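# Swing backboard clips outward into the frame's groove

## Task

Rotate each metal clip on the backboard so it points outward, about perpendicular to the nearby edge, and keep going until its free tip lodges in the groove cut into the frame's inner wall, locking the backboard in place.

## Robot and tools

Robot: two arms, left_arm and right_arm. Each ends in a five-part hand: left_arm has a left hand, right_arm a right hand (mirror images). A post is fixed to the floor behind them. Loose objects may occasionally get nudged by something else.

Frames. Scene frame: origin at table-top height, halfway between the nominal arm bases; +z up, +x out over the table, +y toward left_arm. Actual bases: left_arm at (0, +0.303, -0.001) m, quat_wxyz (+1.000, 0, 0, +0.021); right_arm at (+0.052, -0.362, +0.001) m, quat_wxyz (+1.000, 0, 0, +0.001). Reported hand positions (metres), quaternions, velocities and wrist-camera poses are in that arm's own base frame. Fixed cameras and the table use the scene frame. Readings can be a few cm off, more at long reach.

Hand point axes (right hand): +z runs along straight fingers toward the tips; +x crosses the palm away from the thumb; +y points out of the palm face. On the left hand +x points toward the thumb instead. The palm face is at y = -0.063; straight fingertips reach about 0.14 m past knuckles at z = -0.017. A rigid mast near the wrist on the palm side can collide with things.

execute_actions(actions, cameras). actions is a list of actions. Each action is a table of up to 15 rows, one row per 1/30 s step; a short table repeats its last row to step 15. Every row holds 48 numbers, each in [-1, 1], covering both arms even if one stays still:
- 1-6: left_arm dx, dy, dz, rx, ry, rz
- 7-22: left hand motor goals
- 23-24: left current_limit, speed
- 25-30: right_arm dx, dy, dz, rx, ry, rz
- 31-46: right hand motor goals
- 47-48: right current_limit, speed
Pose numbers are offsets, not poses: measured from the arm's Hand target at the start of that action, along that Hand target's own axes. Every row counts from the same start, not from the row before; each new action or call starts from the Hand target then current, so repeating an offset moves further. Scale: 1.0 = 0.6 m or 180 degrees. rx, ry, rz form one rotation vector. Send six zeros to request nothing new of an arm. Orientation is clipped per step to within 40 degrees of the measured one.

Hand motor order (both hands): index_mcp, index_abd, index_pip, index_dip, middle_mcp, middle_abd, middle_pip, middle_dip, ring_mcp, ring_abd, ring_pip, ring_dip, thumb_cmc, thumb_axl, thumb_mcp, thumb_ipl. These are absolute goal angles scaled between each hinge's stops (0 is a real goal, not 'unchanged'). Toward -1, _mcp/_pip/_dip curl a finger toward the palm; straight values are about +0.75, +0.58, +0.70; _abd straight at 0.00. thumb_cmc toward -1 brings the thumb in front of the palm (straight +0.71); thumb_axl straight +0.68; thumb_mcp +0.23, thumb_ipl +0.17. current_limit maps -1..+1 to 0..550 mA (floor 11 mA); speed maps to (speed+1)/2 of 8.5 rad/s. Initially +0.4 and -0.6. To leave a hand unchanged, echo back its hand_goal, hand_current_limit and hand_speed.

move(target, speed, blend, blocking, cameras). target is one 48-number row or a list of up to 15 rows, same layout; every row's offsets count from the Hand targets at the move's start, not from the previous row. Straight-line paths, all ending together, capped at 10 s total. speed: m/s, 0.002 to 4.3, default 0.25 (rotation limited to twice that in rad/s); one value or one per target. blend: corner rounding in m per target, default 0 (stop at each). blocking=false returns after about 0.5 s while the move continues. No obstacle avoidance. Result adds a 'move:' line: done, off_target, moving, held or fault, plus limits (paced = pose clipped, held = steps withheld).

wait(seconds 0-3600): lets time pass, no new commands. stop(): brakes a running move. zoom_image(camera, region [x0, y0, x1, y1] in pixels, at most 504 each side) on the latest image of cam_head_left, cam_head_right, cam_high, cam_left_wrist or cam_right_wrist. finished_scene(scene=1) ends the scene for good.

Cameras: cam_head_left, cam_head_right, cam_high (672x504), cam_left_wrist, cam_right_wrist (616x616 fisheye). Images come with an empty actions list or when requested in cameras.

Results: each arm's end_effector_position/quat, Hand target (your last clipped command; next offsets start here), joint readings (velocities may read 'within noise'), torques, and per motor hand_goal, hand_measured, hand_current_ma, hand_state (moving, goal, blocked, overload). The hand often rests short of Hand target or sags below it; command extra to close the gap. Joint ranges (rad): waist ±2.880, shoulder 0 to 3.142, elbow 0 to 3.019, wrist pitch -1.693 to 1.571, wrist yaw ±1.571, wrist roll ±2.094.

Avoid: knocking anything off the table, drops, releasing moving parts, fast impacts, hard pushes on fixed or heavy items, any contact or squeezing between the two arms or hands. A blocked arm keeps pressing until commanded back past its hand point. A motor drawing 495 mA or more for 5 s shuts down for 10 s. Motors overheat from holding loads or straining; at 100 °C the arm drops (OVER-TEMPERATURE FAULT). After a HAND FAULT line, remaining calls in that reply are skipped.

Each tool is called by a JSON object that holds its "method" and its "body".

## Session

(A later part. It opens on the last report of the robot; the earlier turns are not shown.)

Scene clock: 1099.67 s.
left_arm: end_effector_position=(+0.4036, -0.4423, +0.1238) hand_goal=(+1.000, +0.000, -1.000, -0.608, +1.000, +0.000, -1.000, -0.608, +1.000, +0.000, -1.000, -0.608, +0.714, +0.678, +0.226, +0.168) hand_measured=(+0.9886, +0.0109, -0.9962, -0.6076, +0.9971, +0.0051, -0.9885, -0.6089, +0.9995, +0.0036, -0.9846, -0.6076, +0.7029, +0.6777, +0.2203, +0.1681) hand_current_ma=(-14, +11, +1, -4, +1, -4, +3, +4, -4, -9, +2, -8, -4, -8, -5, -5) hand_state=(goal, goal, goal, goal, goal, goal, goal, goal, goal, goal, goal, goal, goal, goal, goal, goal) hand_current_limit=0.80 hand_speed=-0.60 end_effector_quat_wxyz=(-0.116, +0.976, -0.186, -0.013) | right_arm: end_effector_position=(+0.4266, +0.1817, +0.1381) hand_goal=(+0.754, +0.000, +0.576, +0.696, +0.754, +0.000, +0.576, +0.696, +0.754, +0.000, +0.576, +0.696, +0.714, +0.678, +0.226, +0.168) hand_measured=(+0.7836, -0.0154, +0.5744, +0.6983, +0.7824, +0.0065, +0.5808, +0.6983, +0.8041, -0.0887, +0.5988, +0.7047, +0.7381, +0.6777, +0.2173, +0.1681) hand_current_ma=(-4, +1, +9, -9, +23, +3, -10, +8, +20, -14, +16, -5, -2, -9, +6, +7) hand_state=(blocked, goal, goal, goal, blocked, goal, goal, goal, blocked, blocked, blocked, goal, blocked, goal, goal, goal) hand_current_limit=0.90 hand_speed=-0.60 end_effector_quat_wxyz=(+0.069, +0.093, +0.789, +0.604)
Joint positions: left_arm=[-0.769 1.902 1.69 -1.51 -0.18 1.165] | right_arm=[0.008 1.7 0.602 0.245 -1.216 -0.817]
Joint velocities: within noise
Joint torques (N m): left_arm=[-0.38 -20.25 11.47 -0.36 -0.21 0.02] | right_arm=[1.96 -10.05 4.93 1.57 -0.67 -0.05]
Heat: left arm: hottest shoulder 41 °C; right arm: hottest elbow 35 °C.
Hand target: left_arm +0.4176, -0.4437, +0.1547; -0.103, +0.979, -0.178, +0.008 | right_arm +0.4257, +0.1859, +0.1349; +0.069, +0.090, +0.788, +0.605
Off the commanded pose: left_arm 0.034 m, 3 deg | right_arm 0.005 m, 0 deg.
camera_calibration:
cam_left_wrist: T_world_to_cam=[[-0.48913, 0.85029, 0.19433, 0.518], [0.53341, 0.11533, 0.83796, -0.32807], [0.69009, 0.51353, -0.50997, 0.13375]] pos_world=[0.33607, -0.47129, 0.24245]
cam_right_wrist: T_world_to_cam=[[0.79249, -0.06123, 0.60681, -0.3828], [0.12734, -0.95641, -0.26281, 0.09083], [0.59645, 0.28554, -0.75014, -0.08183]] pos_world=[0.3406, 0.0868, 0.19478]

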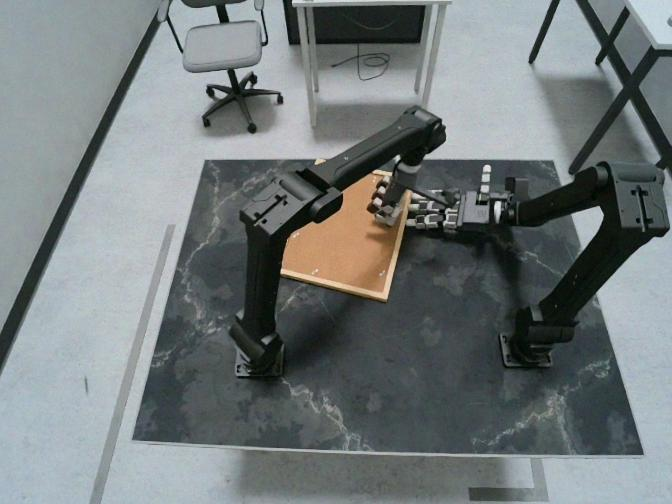

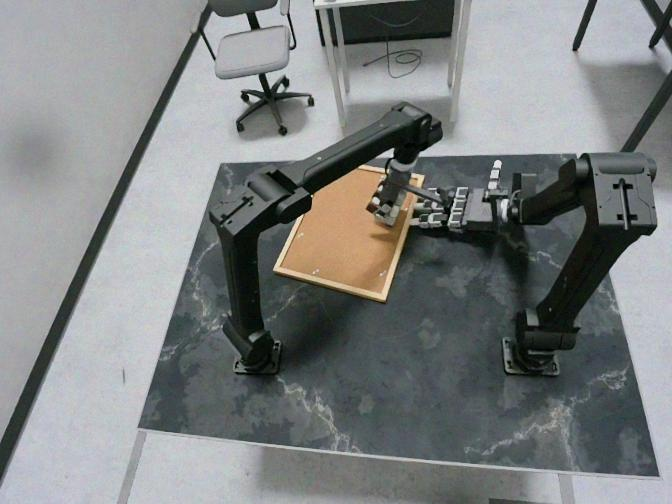

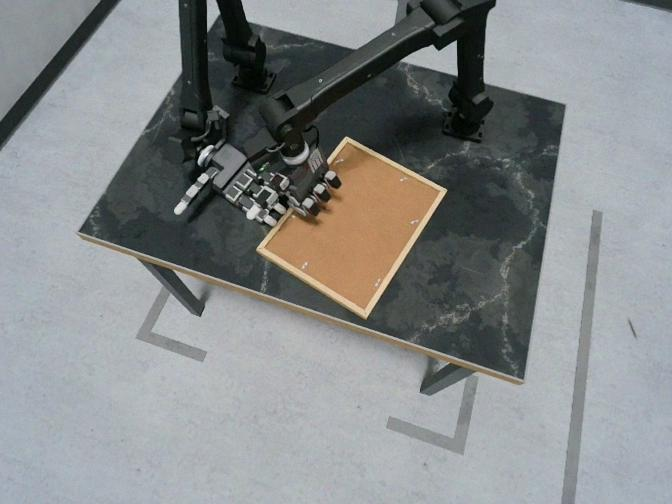

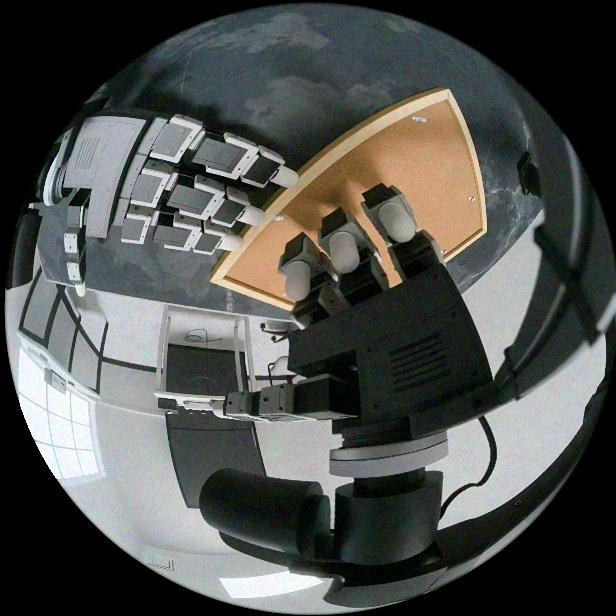

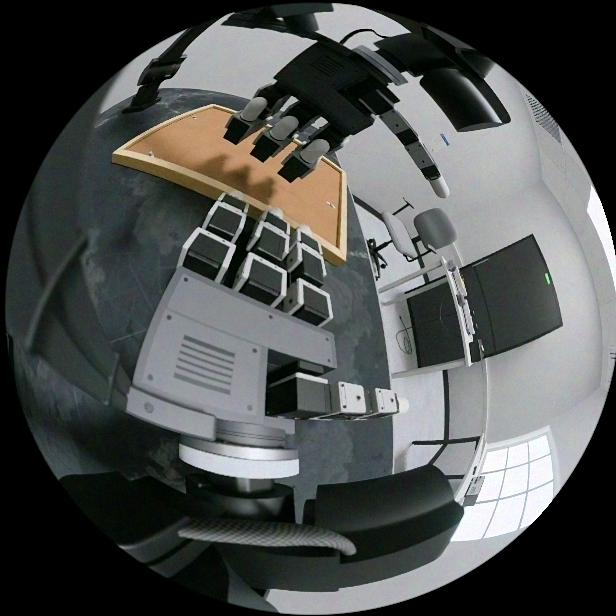

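{"method": "move", "body": {"target": [[0,0,0,0,0,0,1.0,0,-1.0,-0.608,1.0,0,-1.0,-0.608,1.0,0,-1.0,-0.608,0.714,0.678,0.226,0.168,0.8,-0.6,0,0,-0.07,0,0,0,0.754,0,0.576,0.696,0.754,0,0.576,0.696,0.754,0,0.576,0.696,0.714,0.678,0.226,0.168,0.9,-0.6],[0,0,0,0,0,0,1.0,0,-1.0,-0.608,1.0,0,-1.0,-0.608,1.0,0,-1.0,-0.608,0.714,0.678,0.226,0.168,0.8,-0.6,-0.125,0.07,-0.08,0,0,0,0.754,0,0.576,0.696,0.754,0,0.576,0.696,0.754,0,0.576,0.696,0.714,0.678,0.226,0.168,0.9,-0.6]], "speed": 0.1, "cameras": ["cam_high","cam_left_wrist","cam_right_wrist"]}}

Scene clock: 1121.33 s.
left_arm: end_effector_position=(+0.4036, -0.4423, +0.1238) hand_goal=(+1.000, +0.000, -1.000, -0.608, +1.000, +0.000, -1.000, -0.608, +1.000, +0.000, -1.000, -0.608, +0.714, +0.678, +0.226, +0.168) hand_measured=(+0.9886, +0.0109, -0.9949, -0.6076, +0.9971, +0.0051, -0.9885, -0.6089, +0.9983, +0.0036, -0.9846, -0.6089, +0.7041, +0.6767, +0.2203, +0.1681) hand_current_ma=(-8, +8, +5, -4, +1, -9, +11, +6, -3, -3, +0, -13, -2, -12, -1, -1) hand_state=(goal, goal, goal, goal, goal, goal, goal, goal, goal, goal, goal, goal, goal, goal, goal, goal) hand_current_limit=0.80 hand_speed=-0.60 end_effector_quat_wxyz=(-0.116, +0.976, -0.186, -0.013) | right_arm: end_effector_position=(+0.4810, +0.1388, +0.1800) hand_goal=(+0.754, +0.000, +0.576, +0.696, +0.754, +0.000, +0.576, +0.696, +0.754, +0.000, +0.576, +0.696, +0.714, +0.678, +0.226, +0.168) hand_measured=(+0.7836, -0.0096, +0.5744, +0.6983, +0.7824, +0.0095, +0.5808, +0.6996, +0.8041, -0.0096, +0.5988, +0.7047, +0.7368, +0.6777, +0.2163, +0.1672) hand_current_ma=(+1, +4, +3, +10, +9, -7, +10, +1, +11, +13, +12, -1, -2, -18, +4, +3) hand_state=(blocked, goal, goal, goal, blocked, goal, goal, goal, blocked, goal, blocked, goal, blocked, goal, goal, goal) hand_current_limit=0.90 hand_speed=-0.60 end_effector_quat_wxyz=(+0.056, +0.103, +0.791, +0.601)
Joint positions: left_arm=[-0.769 1.902 1.69 -1.51 -0.18 1.165] | right_arm=[-0.097 1.684 0.841 -0.312 -1.27 -1.101]
Joint torques (N m): left_arm=[-0.38 -20.31 11.45 -0.38 -0.21 0.02] | right_arm=[0.44 -11.58 9.09 -0.01 -1.32 -0.38]
Heat: left arm: hottest shoulder 41 °C; right arm: hottest elbow 35 °C.
Hand target: left_arm +0.4176, -0.4437, +0.1547; -0.103, +0.979, -0.178, +0.008 | right_arm +0.4908, +0.1346, +0.1881; +0.069, +0.090, +0.788, +0.605
Off the commanded pose: left_arm 0.034 m, 3 deg | right_arm 0.013 m, 2 deg.
move: off_target (right_arm)
cam_left_wrist: T_world_to_cam=[[-0.48913, 0.85029, 0.19433, 0.518], [0.53341, 0.11533, 0.83796, -0.32807], [0.69009, 0.51353, -0.50997, 0.13375]] pos_world=[0.33607, -0.47129, 0.24245]
cam_right_wrist: T_world_to_cam=[[0.81246, -0.05907, 0.58002, -0.45913], [0.11927, -0.95697, -0.26453, 0.05827], [0.57069, 0.2841, -0.77046, -0.05442]] pos_world=[0.39713, 0.0441, 0.2398]

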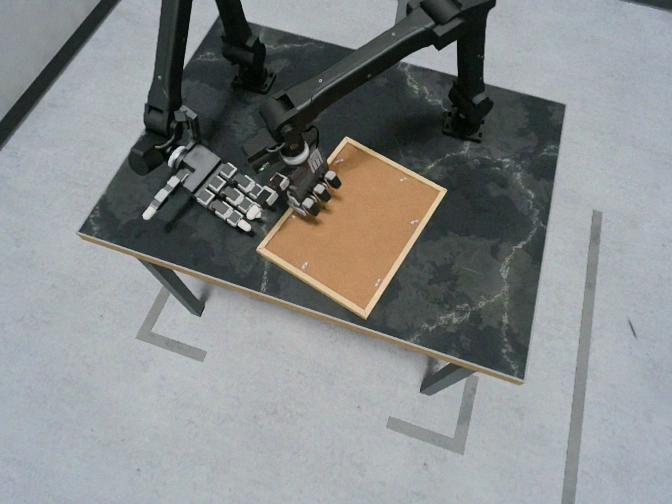

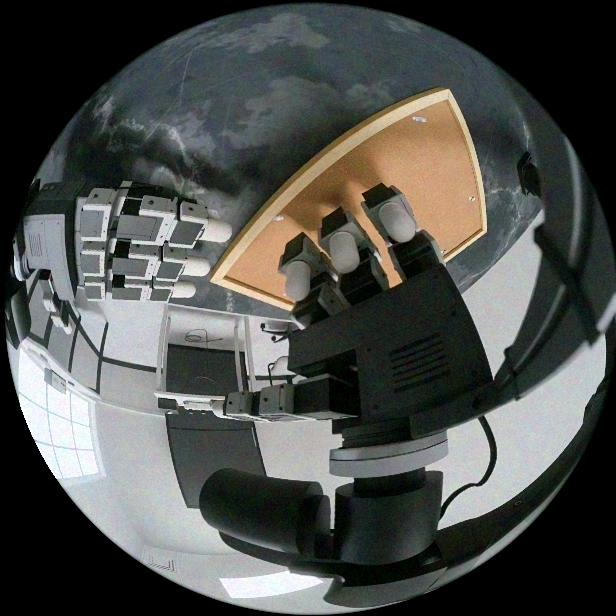

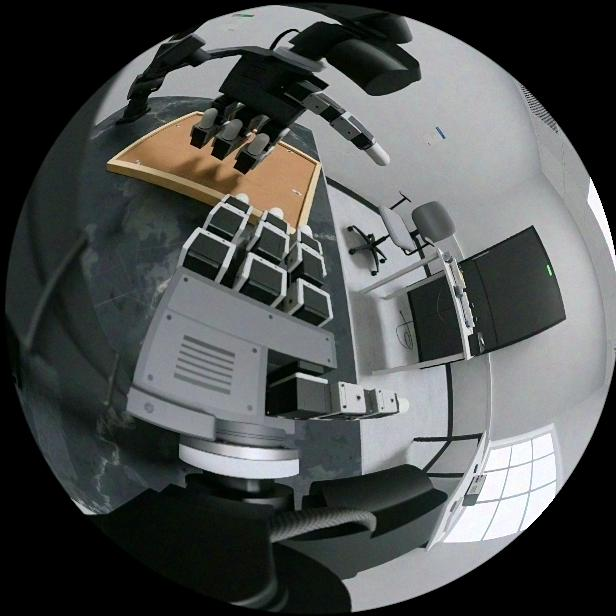

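{"method": "move", "body": {"target": [[0,0,0,0,0,0,1.0,0,-1.0,-0.608,1.0,0,-1.0,-0.608,1.0,0,-1.0,-0.608,0.714,0.678,0.226,0.168,0.8,-0.6,0,0,0.085,0,0,0,0.754,0,0.576,0.696,0.754,0,0.576,0.696,0.754,0,0.576,0.696,0.714,0.678,0.226,0.168,0.9,-0.6]], "speed": 0.08, "cameras": ["cam_high","cam_left_wrist","cam_right_wrist"]}}

{"method": "zoom_image", "body": {"camera": "cam_high", "region": [240, 180, 320, 260]}}

Scene clock: 1124.87 s.
left_arm: end_effector_position=(+0.4036, -0.4423, +0.1238) hand_goal=(+1.000, +0.000, -1.000, -0.608, +1.000, +0.000, -1.000, -0.608, +1.000, +0.000, -1.000, -0.608, +0.714, +0.678, +0.226, +0.168) hand_measured=(+0.9874, +0.0109, -0.9949, -0.6076, +0.9983, +0.0051, -0.9885, -0.6076, +0.9983, +0.0036, -0.9859, -0.6076, +0.7041, +0.6767, +0.2203, +0.1681) hand_current_ma=(-11, +11, -4, -8, +7, -12, +8, +7, -9, -3, +0, -5, -3, -14, -1, -3) hand_state=(goal, goal, goal, goal, goal, goal, goal, goal, goal, goal, goal, goal, goal, goal, goal, goal) hand_current_limit=0.80 hand_speed=-0.60 end_effector_quat_wxyz=(-0.116, +0.976, -0.186, -0.013) | right_arm: end_effector_position=(+0.5014, +0.1813, +0.1792) hand_goal=(+0.754, +0.000, +0.576, +0.696, +0.754, +0.000, +0.576, +0.696, +0.754, +0.000, +0.576, +0.696, +0.714, +0.678, +0.226, +0.168) hand_measured=(+0.7836, -0.0081, +0.5744, +0.6983, +0.7824, +0.0109, +0.5808, +0.6996, +0.8041, -0.0096, +0.6001, +0.7047, +0.7381, +0.6777, +0.2163, +0.1681) hand_current_ma=(+4, +16, -1, +7, +24, -1, +0, +3, +10, -5, +8, -14, -9, -14, -7, -2) hand_state=(blocked, goal, goal, goal, blocked, goal, goal, goal, blocked, goal, blocked, goal, blocked, goal, goal, goal) hand_current_limit=0.90 hand_speed=-0.60 end_effector_quat_wxyz=(+0.070, +0.089, +0.789, +0.603)
Joint positions: left_arm=[-0.769 1.902 1.69 -1.51 -0.18 1.165] | right_arm=[0.004 1.724 0.841 0.011 -1.221 -0.843]
Joint torques (N m): left_arm=[-0.38 -20.31 11.44 -0.36 -0.21 0.02] | right_arm=[2.02 -12.22 6.28 1.39 -0.75 -0.03]
Heat: left arm: hottest shoulder 40 °C; right arm: hottest elbow 35 °C.
Hand target: left_arm +0.4176, -0.4437, +0.1547; -0.103, +0.979, -0.178, +0.008 | right_arm +0.5019, +0.1825, +0.1747; +0.069, +0.090, +0.788, +0.605
Off the commanded pose: left_arm 0.034 m, 3 deg | right_arm 0.005 m, 0 deg.
move: done
cam_left_wrist: T_world_to_cam=[[-0.48913, 0.85029, 0.19433, 0.518], [0.53341, 0.11533, 0.83796, -0.32807], [0.69009, 0.51353, -0.50997, 0.13375]] pos_world=[0.33607, -0.47129, 0.24245]
cam_right_wrist: T_world_to_cam=[[0.78915, -0.05478, 0.61176, -0.46753], [0.13502, -0.95618, -0.2598, 0.08729], [0.59918, 0.28762, -0.74717, -0.09786]] pos_world=[0.4158, 0.086, 0.23557]

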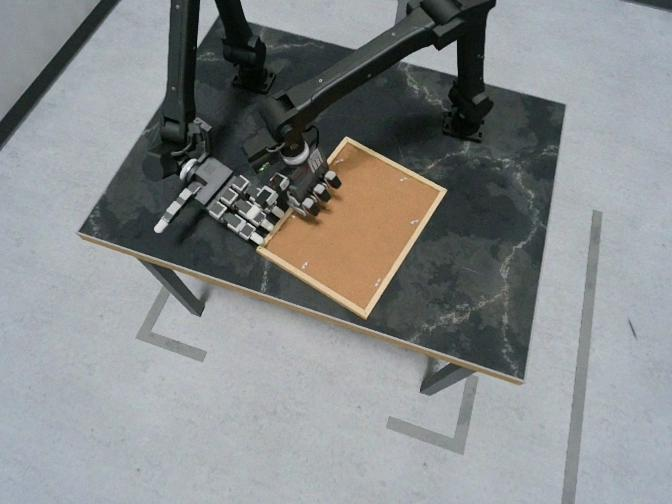

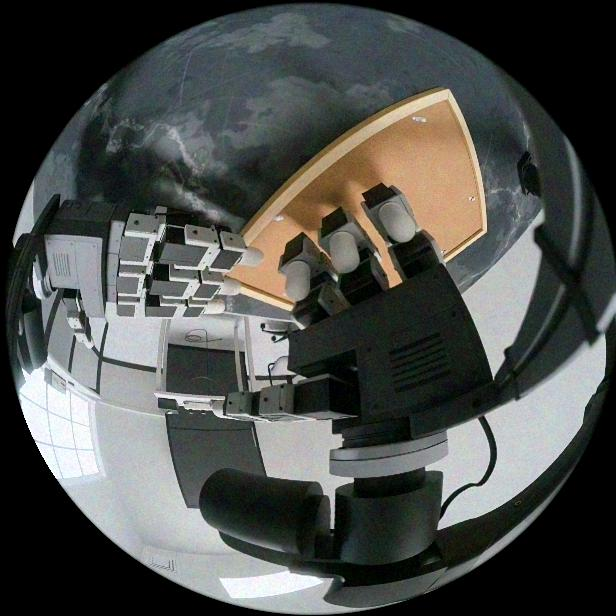

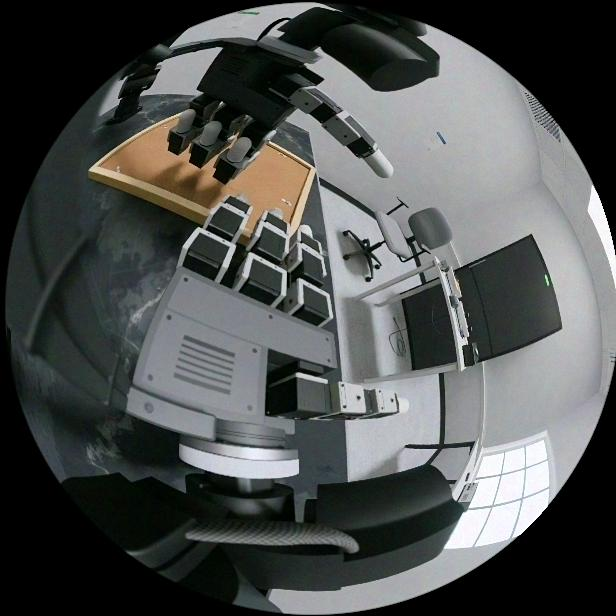

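Scaled by 6.300 from the camera's image (finer frame: 960x720).

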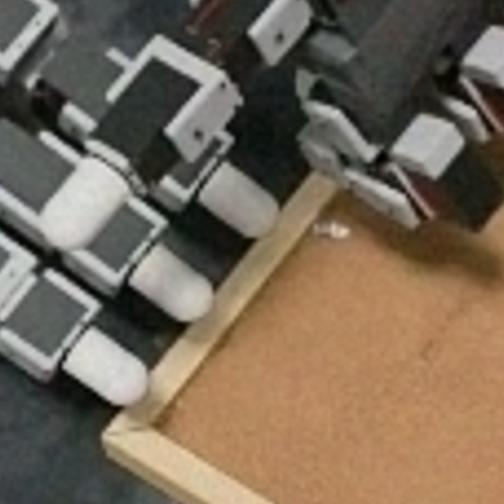

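{"method": "move", "body": {"target": [[0,0,0,0,0,0,1.0,0,-1.0,-0.608,1.0,0,-1.0,-0.608,1.0,0,-1.0,-0.608,0.714,0.678,0.226,0.168,0.8,-0.6,0,-0.042,0.012,0,0,0,0.754,0,0.576,0.696,0.754,0,0.576,0.696,0.754,0,0.576,0.696,0.714,0.678,0.226,0.168,0.9,-0.6]], "speed": 0.05, "cameras": ["cam_high"]}}

{"method": "zoom_image", "body": {"camera": "cam_high", "region": [240, 180, 320, 260]}}

Scene clock: 1127.67 s.
left_arm: end_effector_position=(+0.4036, -0.4423, +0.1238) hand_goal=(+1.000, +0.000, -1.000, -0.608, +1.000, +0.000, -1.000, -0.608, +1.000, +0.000, -1.000, -0.608, +0.714, +0.678, +0.226, +0.168) hand_measured=(+0.9886, +0.0109, -0.9962, -0.6076, +0.9971, +0.0036, -0.9885, -0.6089, +0.9995, +0.0051, -0.9859, -0.6089, +0.7041, +0.6777, +0.2203, +0.1672) hand_current_ma=(-15, +9, +2, -11, +0, -5, +2, +8, -5, -11, -1, -16, -7, -13, -6, +0) hand_state=(goal, goal, goal, goal, goal, goal, goal, goal, goal, goal, goal, goal, goal, goal, goal, goal) hand_current_limit=0.80 hand_speed=-0.60 end_effector_quat_wxyz=(-0.116, +0.976, -0.186, -0.013) | right_arm: end_effector_position=(+0.5025, +0.1812, +0.1522) hand_goal=(+0.754, +0.000, +0.576, +0.696, +0.754, +0.000, +0.576, +0.696, +0.754, +0.000, +0.576, +0.696, +0.714, +0.678, +0.226, +0.168) hand_measured=(+0.7836, -0.0081, +0.5744, +0.6983, +0.7824, +0.0095, +0.5808, +0.6983, +0.8041, -0.0096, +0.5988, +0.7047, +0.7381, +0.6777, +0.2163, +0.1672) hand_current_ma=(+5, +2, +4, +4, +12, -14, +9, -7, +1, -1, +13, +16, +9, -5, +8, +13) hand_state=(blocked, goal, goal, goal, blocked, goal, goal, goal, blocked, goal, blocked, goal, blocked, goal, goal, goal) hand_current_limit=0.90 hand_speed=-0.60 end_effector_quat_wxyz=(+0.069, +0.090, +0.789, +0.603)
Joint positions: left_arm=[-0.769 1.902 1.69 -1.51 -0.18 1.165] | right_arm=[0.004 1.791 0.831 0.09 -1.221 -0.84]
Joint torques (N m): left_arm=[-0.38 -20.37 11.47 -0.36 -0.21 0.02] | right_arm=[1.26 -12.69 5.65 1.44 -0.74 -0.02]
Heat: left arm: hottest shoulder 40 °C; right arm: hottest elbow 35 °C.
Hand target: left_arm +0.4176, -0.4437, +0.1547; -0.103, +0.979, -0.178, +0.008 | right_arm +0.5019, +0.1829, +0.1485; +0.069, +0.090, +0.788, +0.605
Off the commanded pose: left_arm 0.034 m, 3 deg | right_arm 0.004 m, 0 deg.
move: done

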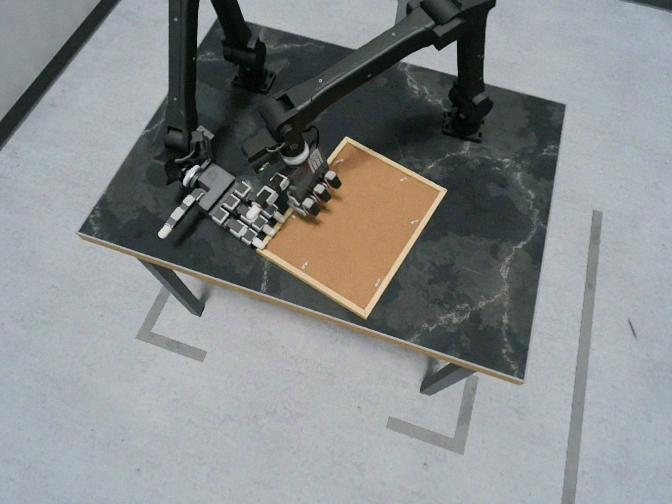

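Scaled by 6.300 from the camera's image (finer frame: 960x720).

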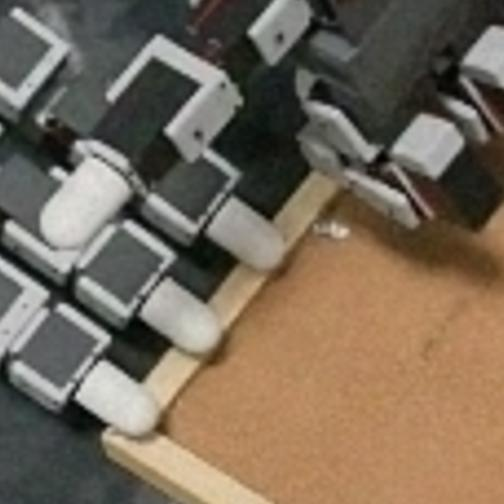

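{"method": "move", "body": {"target": [[0,0,0,0,0,0,1.0,0,-1.0,-0.608,1.0,0,-1.0,-0.608,1.0,0,-1.0,-0.608,0.714,0.678,0.226,0.168,0.8,-0.6,0,-0.032,0.004,0,0,0,0.754,0,0.576,0.696,0.754,0,0.576,0.696,0.754,0,0.576,0.696,0.714,0.678,0.226,0.168,0.9,-0.6]], "speed": 0.05}}

Scene clock: 1129.77 s.
left_arm: end_effector_position=(+0.4036, -0.4423, +0.1238) hand_goal=(+1.000, +0.000, -1.000, -0.608, +1.000, +0.000, -1.000, -0.608, +1.000, +0.000, -1.000, -0.608, +0.714, +0.678, +0.226, +0.168) hand_measured=(+0.9886, +0.0109, -0.9962, -0.6076, +0.9971, +0.0051, -0.9885, -0.6076, +0.9983, +0.0036, -0.9846, -0.6076, +0.7041, +0.6767, +0.2203, +0.1681) hand_current_ma=(-16, +4, +3, -8, -1, -5, +7, +5, -3, -4, -7, -1, -1, -16, -6, -1) hand_state=(goal, goal, goal, goal, goal, goal, goal, goal, goal, goal, goal, goal, goal, goal, goal, goal) hand_current_limit=0.80 hand_speed=-0.60 end_effector_quat_wxyz=(-0.116, +0.976, -0.186, -0.013) | right_arm: end_effector_position=(+0.5033, +0.1812, +0.1381) hand_goal=(+0.754, +0.000, +0.576, +0.696, +0.754, +0.000, +0.576, +0.696, +0.754, +0.000, +0.576, +0.696, +0.714, +0.678, +0.226, +0.168) hand_measured=(+0.7655, -0.0140, +0.5705, +0.6932, +0.7691, +0.0036, +0.5770, +0.6932, +0.7740, -0.0154, +0.5770, +0.7009, +0.7368, +0.6767, +0.2173, +0.1672) hand_current_ma=(-14, +12, +3, +14, +19, +6, +7, +4, -3, -7, +12, -6, +1, -15, +2, +8) hand_state=(goal, goal, goal, goal, goal, goal, goal, goal, goal, goal, goal, goal, blocked, goal, goal, goal) hand_current_limit=0.90 hand_speed=-0.60 end_effector_quat_wxyz=(+0.068, +0.089, +0.788, +0.605)
Joint positions: left_arm=[-0.769 1.902 1.69 -1.51 -0.18 1.165] | right_arm=[0.004 1.831 0.831 0.13 -1.225 -0.84]
Joint torques (N m): left_arm=[-0.38 -20.31 11.44 -0.38 -0.21 0.02] | right_arm=[0.79 -12.34 5.09 1.42 -0.7 -0.16]
Heat: left arm: hottest shoulder 40 °C; right arm: hottest elbow 35 °C.
Hand target: left_arm +0.4176, -0.4437, +0.1547; -0.103, +0.979, -0.178, +0.008 | right_arm +0.5013, +0.1803, +0.1294; +0.069, +0.090, +0.788, +0.605
Off the commanded pose: left_arm 0.034 m, 3 deg | right_arm 0.009 m, 0 deg.
move: done

{"method": "move", "body": {"target": [[0,0,0,0,0,0,1.0,0,-1.0,-0.608,1.0,0,-1.0,-0.608,1.0,0,-1.0,-0.608,0.714,0.678,0.226,0.168,0.8,-0.6,0,-0.025,0.004,0,0,0,0.95,0,0.576,0.696,0.95,0,0.576,0.696,0.95,0,0.576,0.696,0.714,0.678,0.226,0.168,0.9,-0.6]], "speed": 0.05, "cameras": ["cam_high","cam_head_right","cam_right_wrist"]}}

{"method": "zoom_image", "body": {"camera": "cam_high", "region": [240, 180, 320, 260]}}

Scene clock: 1132.20 s.
left_arm: end_effector_position=(+0.4036, -0.4423, +0.1238) hand_goal=(+1.000, +0.000, -1.000, -0.608, +1.000, +0.000, -1.000, -0.608, +1.000, +0.000, -1.000, -0.608, +0.714, +0.678, +0.226, +0.168) hand_measured=(+0.9874, +0.0109, -0.9949, -0.6076, +0.9971, +0.0051, -0.9885, -0.6089, +0.9995, +0.0036, -0.9859, -0.6089, +0.7041, +0.6767, +0.2203, +0.1681) hand_current_ma=(-14, +16, +5, -3, +1, -3, +2, +19, -9, -11, +2, -8, +1, -11, -4, +5) hand_state=(goal, goal, goal, goal, goal, goal, goal, goal, goal, goal, goal, goal, goal, goal, goal, goal) hand_current_limit=0.80 hand_speed=-0.60 end_effector_quat_wxyz=(-0.116, +0.976, -0.186, -0.013) | right_arm: end_effector_position=(+0.5015, +0.1800, +0.1381) hand_goal=(+0.950, +0.000, +0.576, +0.696, +0.950, +0.000, +0.576, +0.696, +0.950, +0.000, +0.576, +0.696, +0.714, +0.678, +0.226, +0.168) hand_measured=(+0.8282, -0.0125, +0.5269, +0.6729, +0.8379, +0.0051, +0.5115, +0.6652, +0.8367, -0.0154, +0.5154, +0.6639, +0.7381, +0.6777, +0.2173, +0.1672) hand_current_ma=(-49, +5, +2, -1, -20, -6, +2, +8, -44, +13, +3, -11, +11, -7, +12, +0) hand_state=(blocked, goal, blocked, blocked, blocked, goal, blocked, blocked, blocked, goal, blocked, blocked, blocked, goal, goal, goal) hand_current_limit=0.90 hand_speed=-0.60 end_effector_quat_wxyz=(+0.073, +0.075, +0.782, +0.615)
Joint positions: left_arm=[-0.769 1.902 1.69 -1.51 -0.18 1.165] | right_arm=[0.001 1.849 0.831 0.174 -1.253 -0.84]
Joint torques (N m): left_arm=[-0.38 -20.37 11.44 -0.36 -0.21 0.02] | right_arm=[0.67 -10.93 4.77 0.95 -0.18 -0.23]
Heat: left arm: hottest shoulder 40 °C; right arm: hottest elbow 35 °C.
Hand target: left_arm +0.4176, -0.4437, +0.1547; -0.103, +0.979, -0.178, +0.008 | right_arm +0.5010, +0.1787, +0.1144; +0.069, +0.090, +0.788, +0.605
Off the commanded pose: left_arm 0.034 m, 3 deg | right_arm 0.024 m, 2 deg.
move: off_target (right_arm)
cam_right_wrist: T_world_to_cam=[[0.77486, -0.05684, 0.62957, -0.43741], [0.15807, -0.94689, -0.28004, 0.06502], [0.61205, 0.3165, -0.72472, -0.143]] pos_world=[0.41617, 0.08196, 0.18996]
Images, in order (width x height): cam_head_right 672x504, cam_high 672x504, cam_right_wrist 616x616.

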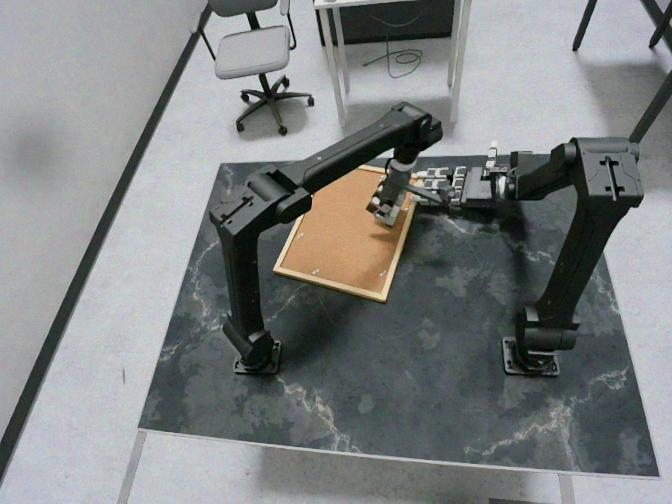

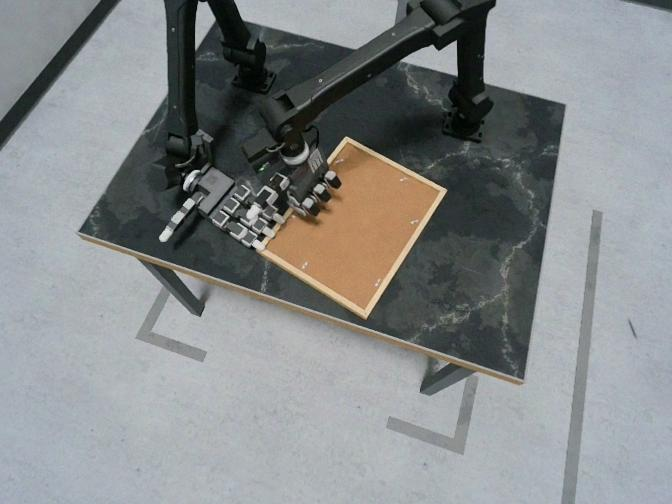

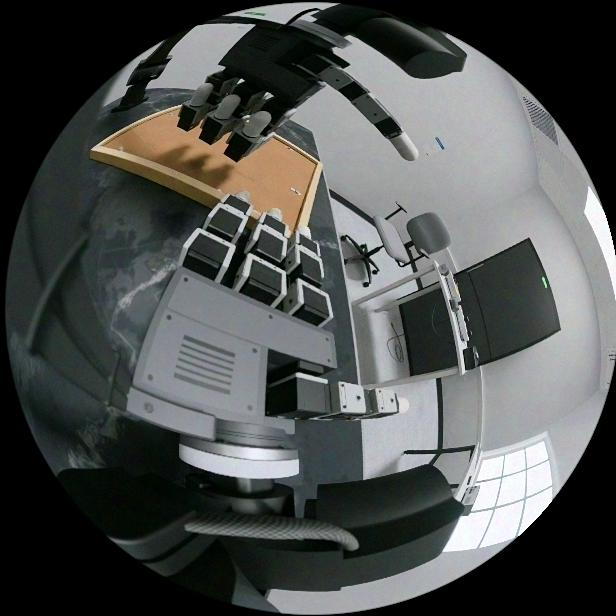

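Scaled by 6.300 from the camera's image (finer frame: 960x720).

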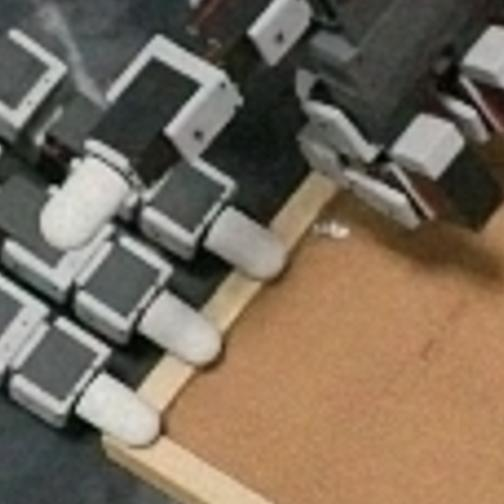

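{"method": "move", "body": {"target": [[0.059,0.0197,-0.0044,0,0,0,1.0,0,-1.0,-0.608,1.0,0,-1.0,-0.608,1.0,0,-1.0,-0.608,0.714,0.678,0.226,0.168,0.8,-0.6,0,0,0,0,0,0,0.95,0,0.576,0.696,0.95,0,0.576,0.696,0.95,0,0.576,0.696,0.714,0.678,0.226,0.168,0.9,-0.6]], "speed": 0.08, "cameras": ["cam_high","cam_left_wrist"]}}

{"method": "zoom_image", "body": {"camera": "cam_high", "region": [240, 180, 320, 260]}}

{"method": "zoom_image", "body": {"camera": "cam_left_wrist", "region": [200, 180, 400, 380]}}

Scene clock: 1137.60 s.
left_arm: end_effector_position=(+0.4310, -0.4674, +0.1346) hand_goal=(+1.000, +0.000, -1.000, -0.608, +1.000, +0.000, -1.000, -0.608, +1.000, +0.000, -1.000, -0.608, +0.714, +0.678, +0.226, +0.168) hand_measured=(+0.9886, +0.0109, -0.9949, -0.6076, +0.9971, +0.0051, -0.9897, -0.6089, +0.9995, +0.0036, -0.9846, -0.6089, +0.7041, +0.6777, +0.2203, +0.1681) hand_current_ma=(-21, +9, +5, -6, -1, -8, -1, +8, -10, -8, -2, -10, -6, -13, -1, +0) hand_state=(goal, goal, goal, goal, goal, goal, goal, goal, goal, goal, goal, goal, goal, goal, goal, goal) hand_current_limit=0.80 hand_speed=-0.60 end_effector_quat_wxyz=(-0.111, +0.976, -0.186, -0.006) | right_arm: end_effector_position=(+0.5015, +0.1800, +0.1381) hand_goal=(+0.950, +0.000, +0.576, +0.696, +0.950, +0.000, +0.576, +0.696, +0.950, +0.000, +0.576, +0.696, +0.714, +0.678, +0.226, +0.168) hand_measured=(+0.8282, -0.0125, +0.5269, +0.6741, +0.8379, +0.0051, +0.5128, +0.6665, +0.8367, -0.0140, +0.5154, +0.6614, +0.7381, +0.6767, +0.2163, +0.1672) hand_current_ma=(-56, +5, +9, -1, -31, -7, +0, +4, -34, -6, -6, -21, -9, -14, -1, +0) hand_state=(blocked, goal, blocked, blocked, blocked, goal, blocked, blocked, blocked, goal, blocked, blocked, blocked, goal, goal, goal) hand_current_limit=0.90 hand_speed=-0.60 end_effector_quat_wxyz=(+0.073, +0.075, +0.782, +0.615)
Joint positions: left_arm=[-0.767 1.986 1.848 -1.565 -0.18 1.169] | right_arm=[0.001 1.849 0.831 0.174 -1.253 -0.84]
Joint torques (N m): left_arm=[-0.21 -20.07 11.78 -0.28 -0.22 0.02] | right_arm=[0.79 -10.93 4.72 1.01 -0.17 -0.24]
Heat: left arm: hottest shoulder 40 °C; right arm: hottest elbow 35 °C.
Hand target: left_arm +0.4466, -0.4674, +0.1541; -0.103, +0.979, -0.178, +0.008 | right_arm +0.5010, +0.1787, +0.1144; +0.069, +0.090, +0.788, +0.605
Off the commanded pose: left_arm 0.025 m, 2 deg | right_arm 0.024 m, 2 deg.
move: off_target (left_arm)
cam_left_wrist: T_world_to_cam=[[-0.48918, 0.85383, 0.17799, 0.55454], [0.52372, 0.12437, 0.84276, -0.34105], [0.69744, 0.50548, -0.50801, 0.12607]] pos_world=[0.36196, -0.49479, 0.25277]

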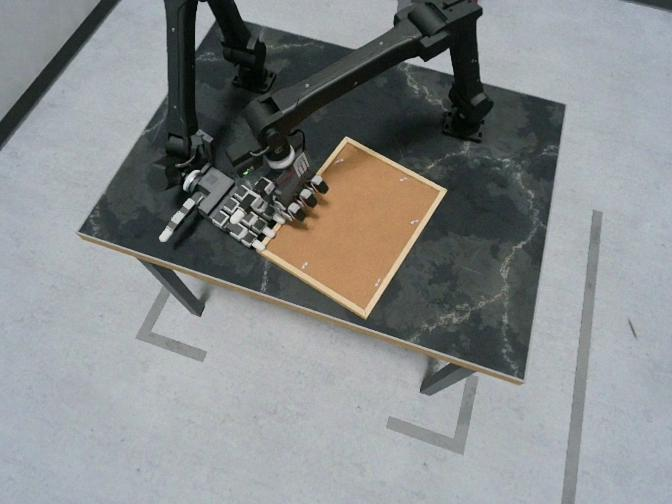

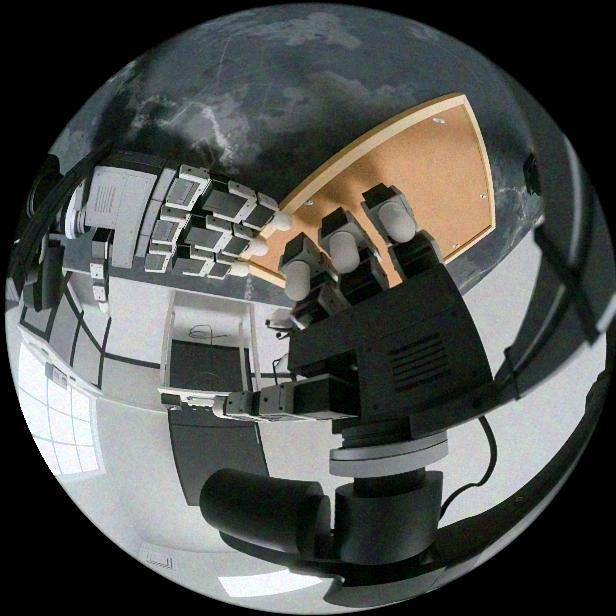

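Scaled by 6.300 from the camera's image (finer frame: 960x720).

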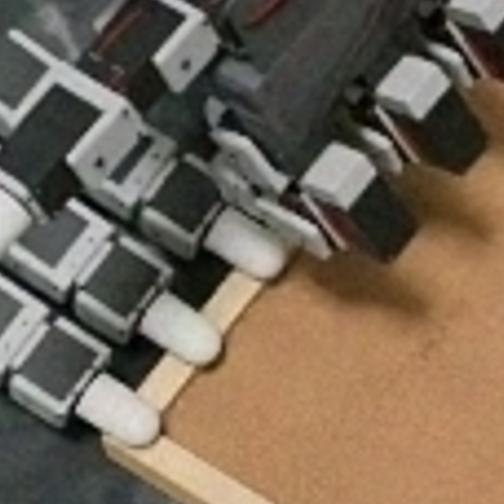

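Scaled by 2.520 from the camera's image (finer frame: 880x880).

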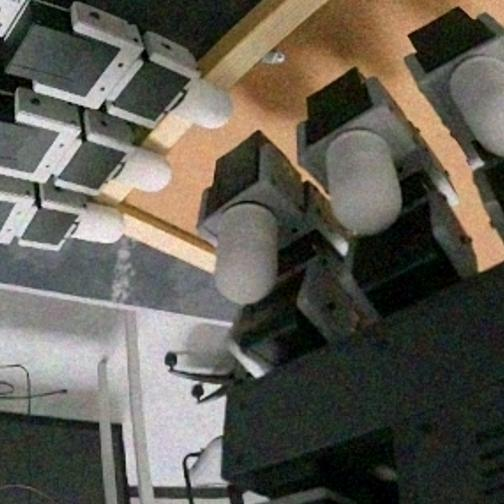

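{"method": "move", "body": {"target": [[0,0,0,0,0,0,1.0,0,-1.0,-0.608,1.0,0,-1.0,-0.608,1.0,0,-1.0,-0.608,0.714,0.678,0.226,0.168,0.8,-0.6,0,0.065,-0.02,0,0,0,0.95,0,0.576,0.696,0.95,0,0.576,0.696,0.95,0,0.576,0.696,0.714,0.678,0.226,0.168,0.9,-0.6],[0,0,0,0,0,0,1.0,0,-1.0,-0.608,1.0,0,-1.0,-0.608,1.0,0,-1.0,-0.608,0.714,0.678,0.226,0.168,0.8,-0.6,-0.02,0.065,-0.02,0,0,0,0.95,0,0.576,0.696,0.95,0,0.576,0.696,0.95,0,0.576,0.696,0.714,0.678,0.226,0.168,0.9,-0.6],[0,0,0,0,0,0,1.0,0,-1.0,-0.608,1.0,0,-1.0,-0.608,1.0,0,-1.0,-0.608,0.714,0.678,0.226,0.168,0.8,-0.6,-0.02,0.002,-0.006,0,0,0,0.754,0,0.576,0.696,0.95,0,0.576,0.696,0.95,0,0.576,0.696,0.714,0.678,0.226,0.168,0.9,-0.6]], "speed": 0.06, "cameras": ["cam_high","cam_left_wrist"]}}

{"method": "zoom_image", "body": {"camera": "cam_high", "region": [240, 180, 320, 260]}}

Scene clock: 1145.10 s.
left_arm: end_effector_position=(+0.4310, -0.4674, +0.1346) hand_goal=(+1.000, +0.000, -1.000, -0.608, +1.000, +0.000, -1.000, -0.608, +1.000, +0.000, -1.000, -0.608, +0.714, +0.678, +0.226, +0.168) hand_measured=(+0.9886, +0.0109, -0.9949, -0.6076, +0.9971, +0.0051, -0.9885, -0.6089, +0.9983, +0.0036, -0.9846, -0.6076, +0.7041, +0.6777, +0.2212, +0.1681) hand_current_ma=(-5, +6, +0, -12, -4, +0, +3, +3, +0, -16, -3, -7, -6, -10, +2, +0) hand_state=(goal, goal, goal, goal, goal, goal, goal, goal, goal, goal, goal, goal, goal, goal, goal, goal) hand_current_limit=0.80 hand_speed=-0.60 end_effector_quat_wxyz=(-0.111, +0.976, -0.186, -0.006) | right_arm: end_effector_position=(+0.5035, +0.1727, +0.1338) hand_goal=(+0.754, +0.000, +0.576, +0.696, +0.950, +0.000, +0.576, +0.696, +0.950, +0.000, +0.576, +0.696, +0.714, +0.678, +0.226, +0.168) hand_measured=(+0.7860, -0.0242, +0.5513, +0.6690, +0.8451, -0.0154, +0.4794, +0.6486, +0.8475, -0.0316, +0.4936, +0.6563, +0.7381, +0.6777, +0.2163, +0.1681) hand_current_ma=(-9, +12, +11, +4, -35, -2, -12, -3, -25, -9, -35, -13, +0, +0, -1, +6) hand_state=(blocked, blocked, blocked, blocked, blocked, goal, blocked, blocked, blocked, blocked, blocked, blocked, blocked, goal, goal, goal) hand_current_limit=0.90 hand_speed=-0.60 end_effector_quat_wxyz=(+0.057, +0.087, +0.779, +0.619)
Joint positions: left_arm=[-0.767 1.986 1.848 -1.565 -0.18 1.169] | right_arm=[-0.015 1.86 0.843 0.119 -1.275 -0.857]
Joint torques (N m): left_arm=[-0.26 -20.01 11.78 -0.29 -0.22 0.02] | right_arm=[0.97 -10.93 6.64 1.01 0.18 -0.32]
Heat: left arm: hottest shoulder 40 °C; right arm: hottest elbow 35 °C.
Hand target: left_arm +0.4466, -0.4674, +0.1541; -0.103, +0.979, -0.178, +0.008 | right_arm +0.5120, +0.1731, +0.1165; +0.069, +0.090, +0.788, +0.605
Off the commanded pose: left_arm 0.025 m, 2 deg | right_arm 0.019 m, 2 deg.
move: off_target (right_arm); target 3's new numbers were sent with right_arm's hand 0.022 m and 2 deg from that target
cam_left_wrist: T_world_to_cam=[[-0.48918, 0.85383, 0.17799, 0.55454], [0.52372, 0.12437, 0.84276, -0.34105], [0.69744, 0.50548, -0.50801, 0.12607]] pos_world=[0.36196, -0.49479, 0.25277]

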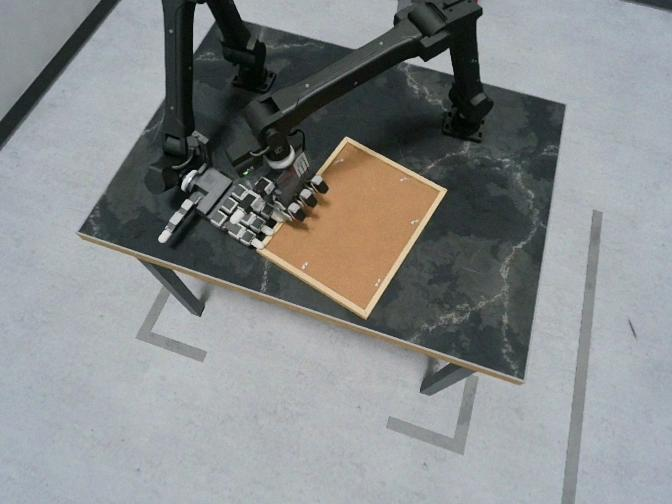

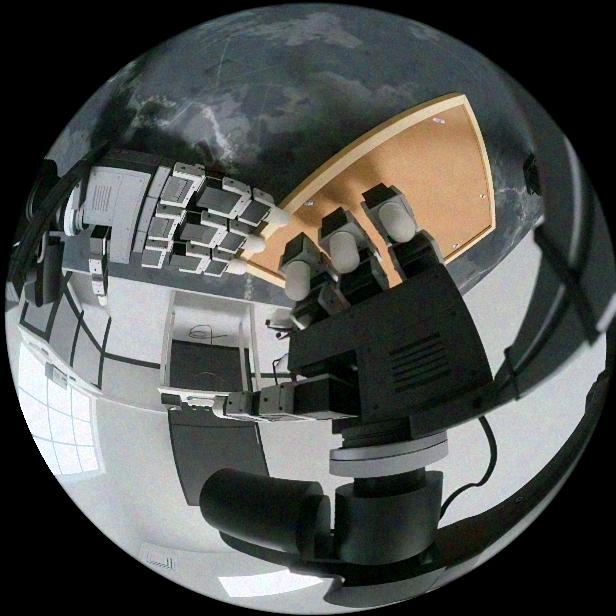

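Scaled by 6.300 from the camera's image (finer frame: 960x720).

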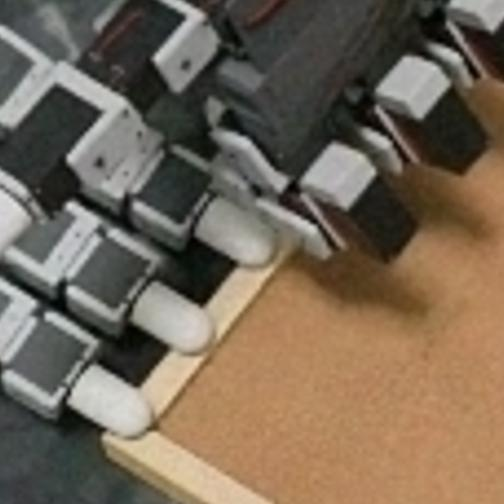

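{"method": "move", "body": {"target": [[0,0,0,0,0,0,1.0,0,-1.0,-0.608,1.0,0,-1.0,-0.608,1.0,0,-1.0,-0.608,0.714,0.678,0.226,0.168,0.8,-0.6,0,0.085,-0.02,0,0,0,0.754,0,0.576,0.696,0.754,0,0.576,0.696,0.754,0,0.576,0.696,0.714,0.678,0.226,0.168,0.9,-0.6],[0,0,0,0,0,0,1.0,0,-1.0,-0.608,1.0,0,-1.0,-0.608,1.0,0,-1.0,-0.608,0.714,0.678,0.226,0.168,0.8,-0.6,-0.03,0.085,-0.01,0,0,0,0.754,0,0.576,0.696,0.754,0,0.576,0.696,0.754,0,0.576,0.696,0.714,0.678,0.226,0.168,0.9,-0.6],[0,0,0,0,0,0,1.0,0,-1.0,-0.608,1.0,0,-1.0,-0.608,1.0,0,-1.0,-0.608,0.714,0.678,0.226,0.168,0.8,-0.6,-0.03,0.006,0.01,0,0,0,0.754,0,0.576,0.696,0.754,0,0.576,0.696,0.754,0,0.576,0.696,0.714,0.678,0.226,0.168,0.9,-0.6]], "speed": 0.06, "cameras": ["cam_high","cam_left_wrist"]}}

{"method": "zoom_image", "body": {"camera": "cam_high", "region": [240, 180, 320, 260]}}

Scene clock: 1150.83 s.
left_arm: end_effector_position=(+0.4310, -0.4674, +0.1346) hand_goal=(+1.000, +0.000, -1.000, -0.608, +1.000, +0.000, -1.000, -0.608, +1.000, +0.000, -1.000, -0.608, +0.714, +0.678, +0.226, +0.168) hand_measured=(+0.9874, +0.0109, -0.9962, -0.6076, +0.9983, +0.0051, -0.9885, -0.6089, +0.9983, +0.0051, -0.9846, -0.6076, +0.7029, +0.6777, +0.2203, +0.1672) hand_current_ma=(-10, +5, +7, +0, -1, +1, -2, +8, -4, -4, +6, -7, +2, -12, -2, -3) hand_state=(goal, goal, goal, goal, goal, goal, goal, goal, goal, goal, goal, goal, goal, goal, goal, goal) hand_current_limit=0.80 hand_speed=-0.60 end_effector_quat_wxyz=(-0.111, +0.976, -0.186, -0.006) | right_arm: end_effector_position=(+0.5232, +0.1722, +0.1264) hand_goal=(+0.754, +0.000, +0.576, +0.696, +0.754, +0.000, +0.576, +0.696, +0.754, +0.000, +0.576, +0.696, +0.714, +0.678, +0.226, +0.168) hand_measured=(+0.7535, +0.0065, +0.5731, +0.6869, +0.7306, -0.0257, +0.5487, +0.6792, +0.7366, -0.0169, +0.5552, +0.6843, +0.7381, +0.6777, +0.2173, +0.1672) hand_current_ma=(-18, +6, -1, +1, -3, -1, -7, -9, -7, -15, +8, -2, +9, -6, -2, -5) hand_state=(goal, goal, goal, goal, blocked, blocked, blocked, goal, goal, goal, blocked, goal, blocked, goal, goal, goal) hand_current_limit=0.90 hand_speed=-0.60 end_effector_quat_wxyz=(+0.061, +0.096, +0.786, +0.608)
Joint positions: left_arm=[-0.767 1.986 1.848 -1.565 -0.18 1.169] | right_arm=[-0.015 1.892 0.892 0.096 -1.244 -0.857]
Joint torques (N m): left_arm=[-0.21 -20.07 11.78 -0.28 -0.22 0.02] | right_arm=[1.44 -12.1 7.38 1.2 -0.35 -0.21]
Heat: left arm: hottest shoulder 40 °C; right arm: hottest elbow 36 °C.
Hand target: left_arm +0.4466, -0.4674, +0.1541; -0.103, +0.979, -0.178, +0.008 | right_arm +0.5311, +0.1754, +0.1184; +0.069, +0.090, +0.788, +0.605
Off the commanded pose: left_arm 0.025 m, 2 deg | right_arm 0.012 m, 1 deg.
move: off_target (right_arm)
cam_left_wrist: T_world_to_cam=[[-0.48918, 0.85383, 0.17799, 0.55454], [0.52372, 0.12437, 0.84276, -0.34105], [0.69744, 0.50548, -0.50801, 0.12607]] pos_world=[0.36196, -0.49479, 0.25277]

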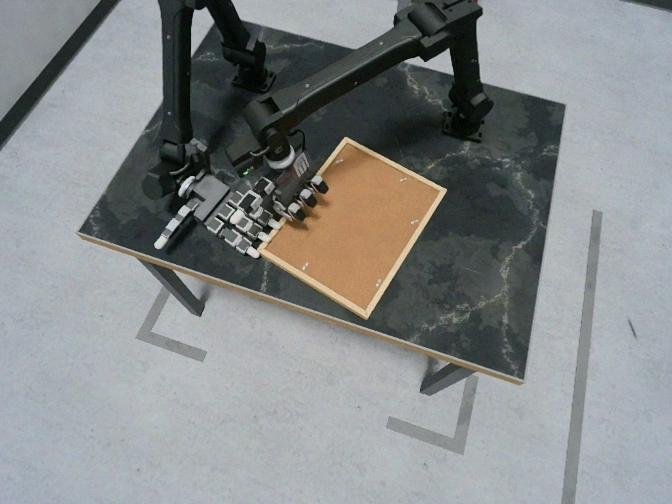

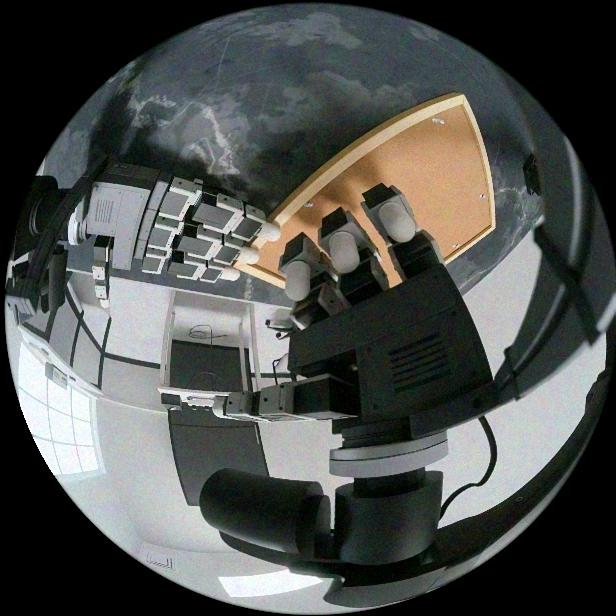

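Scaled by 6.300 from the camera's image (finer frame: 960x720).

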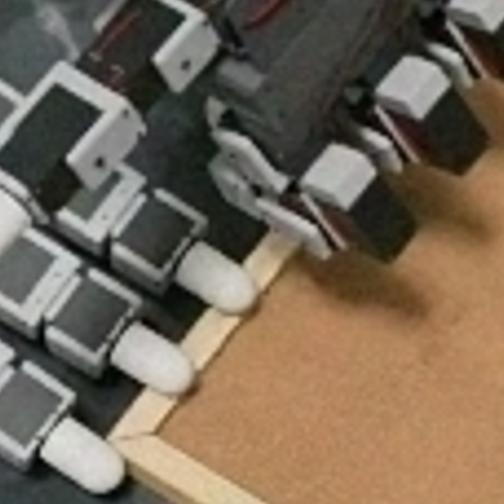

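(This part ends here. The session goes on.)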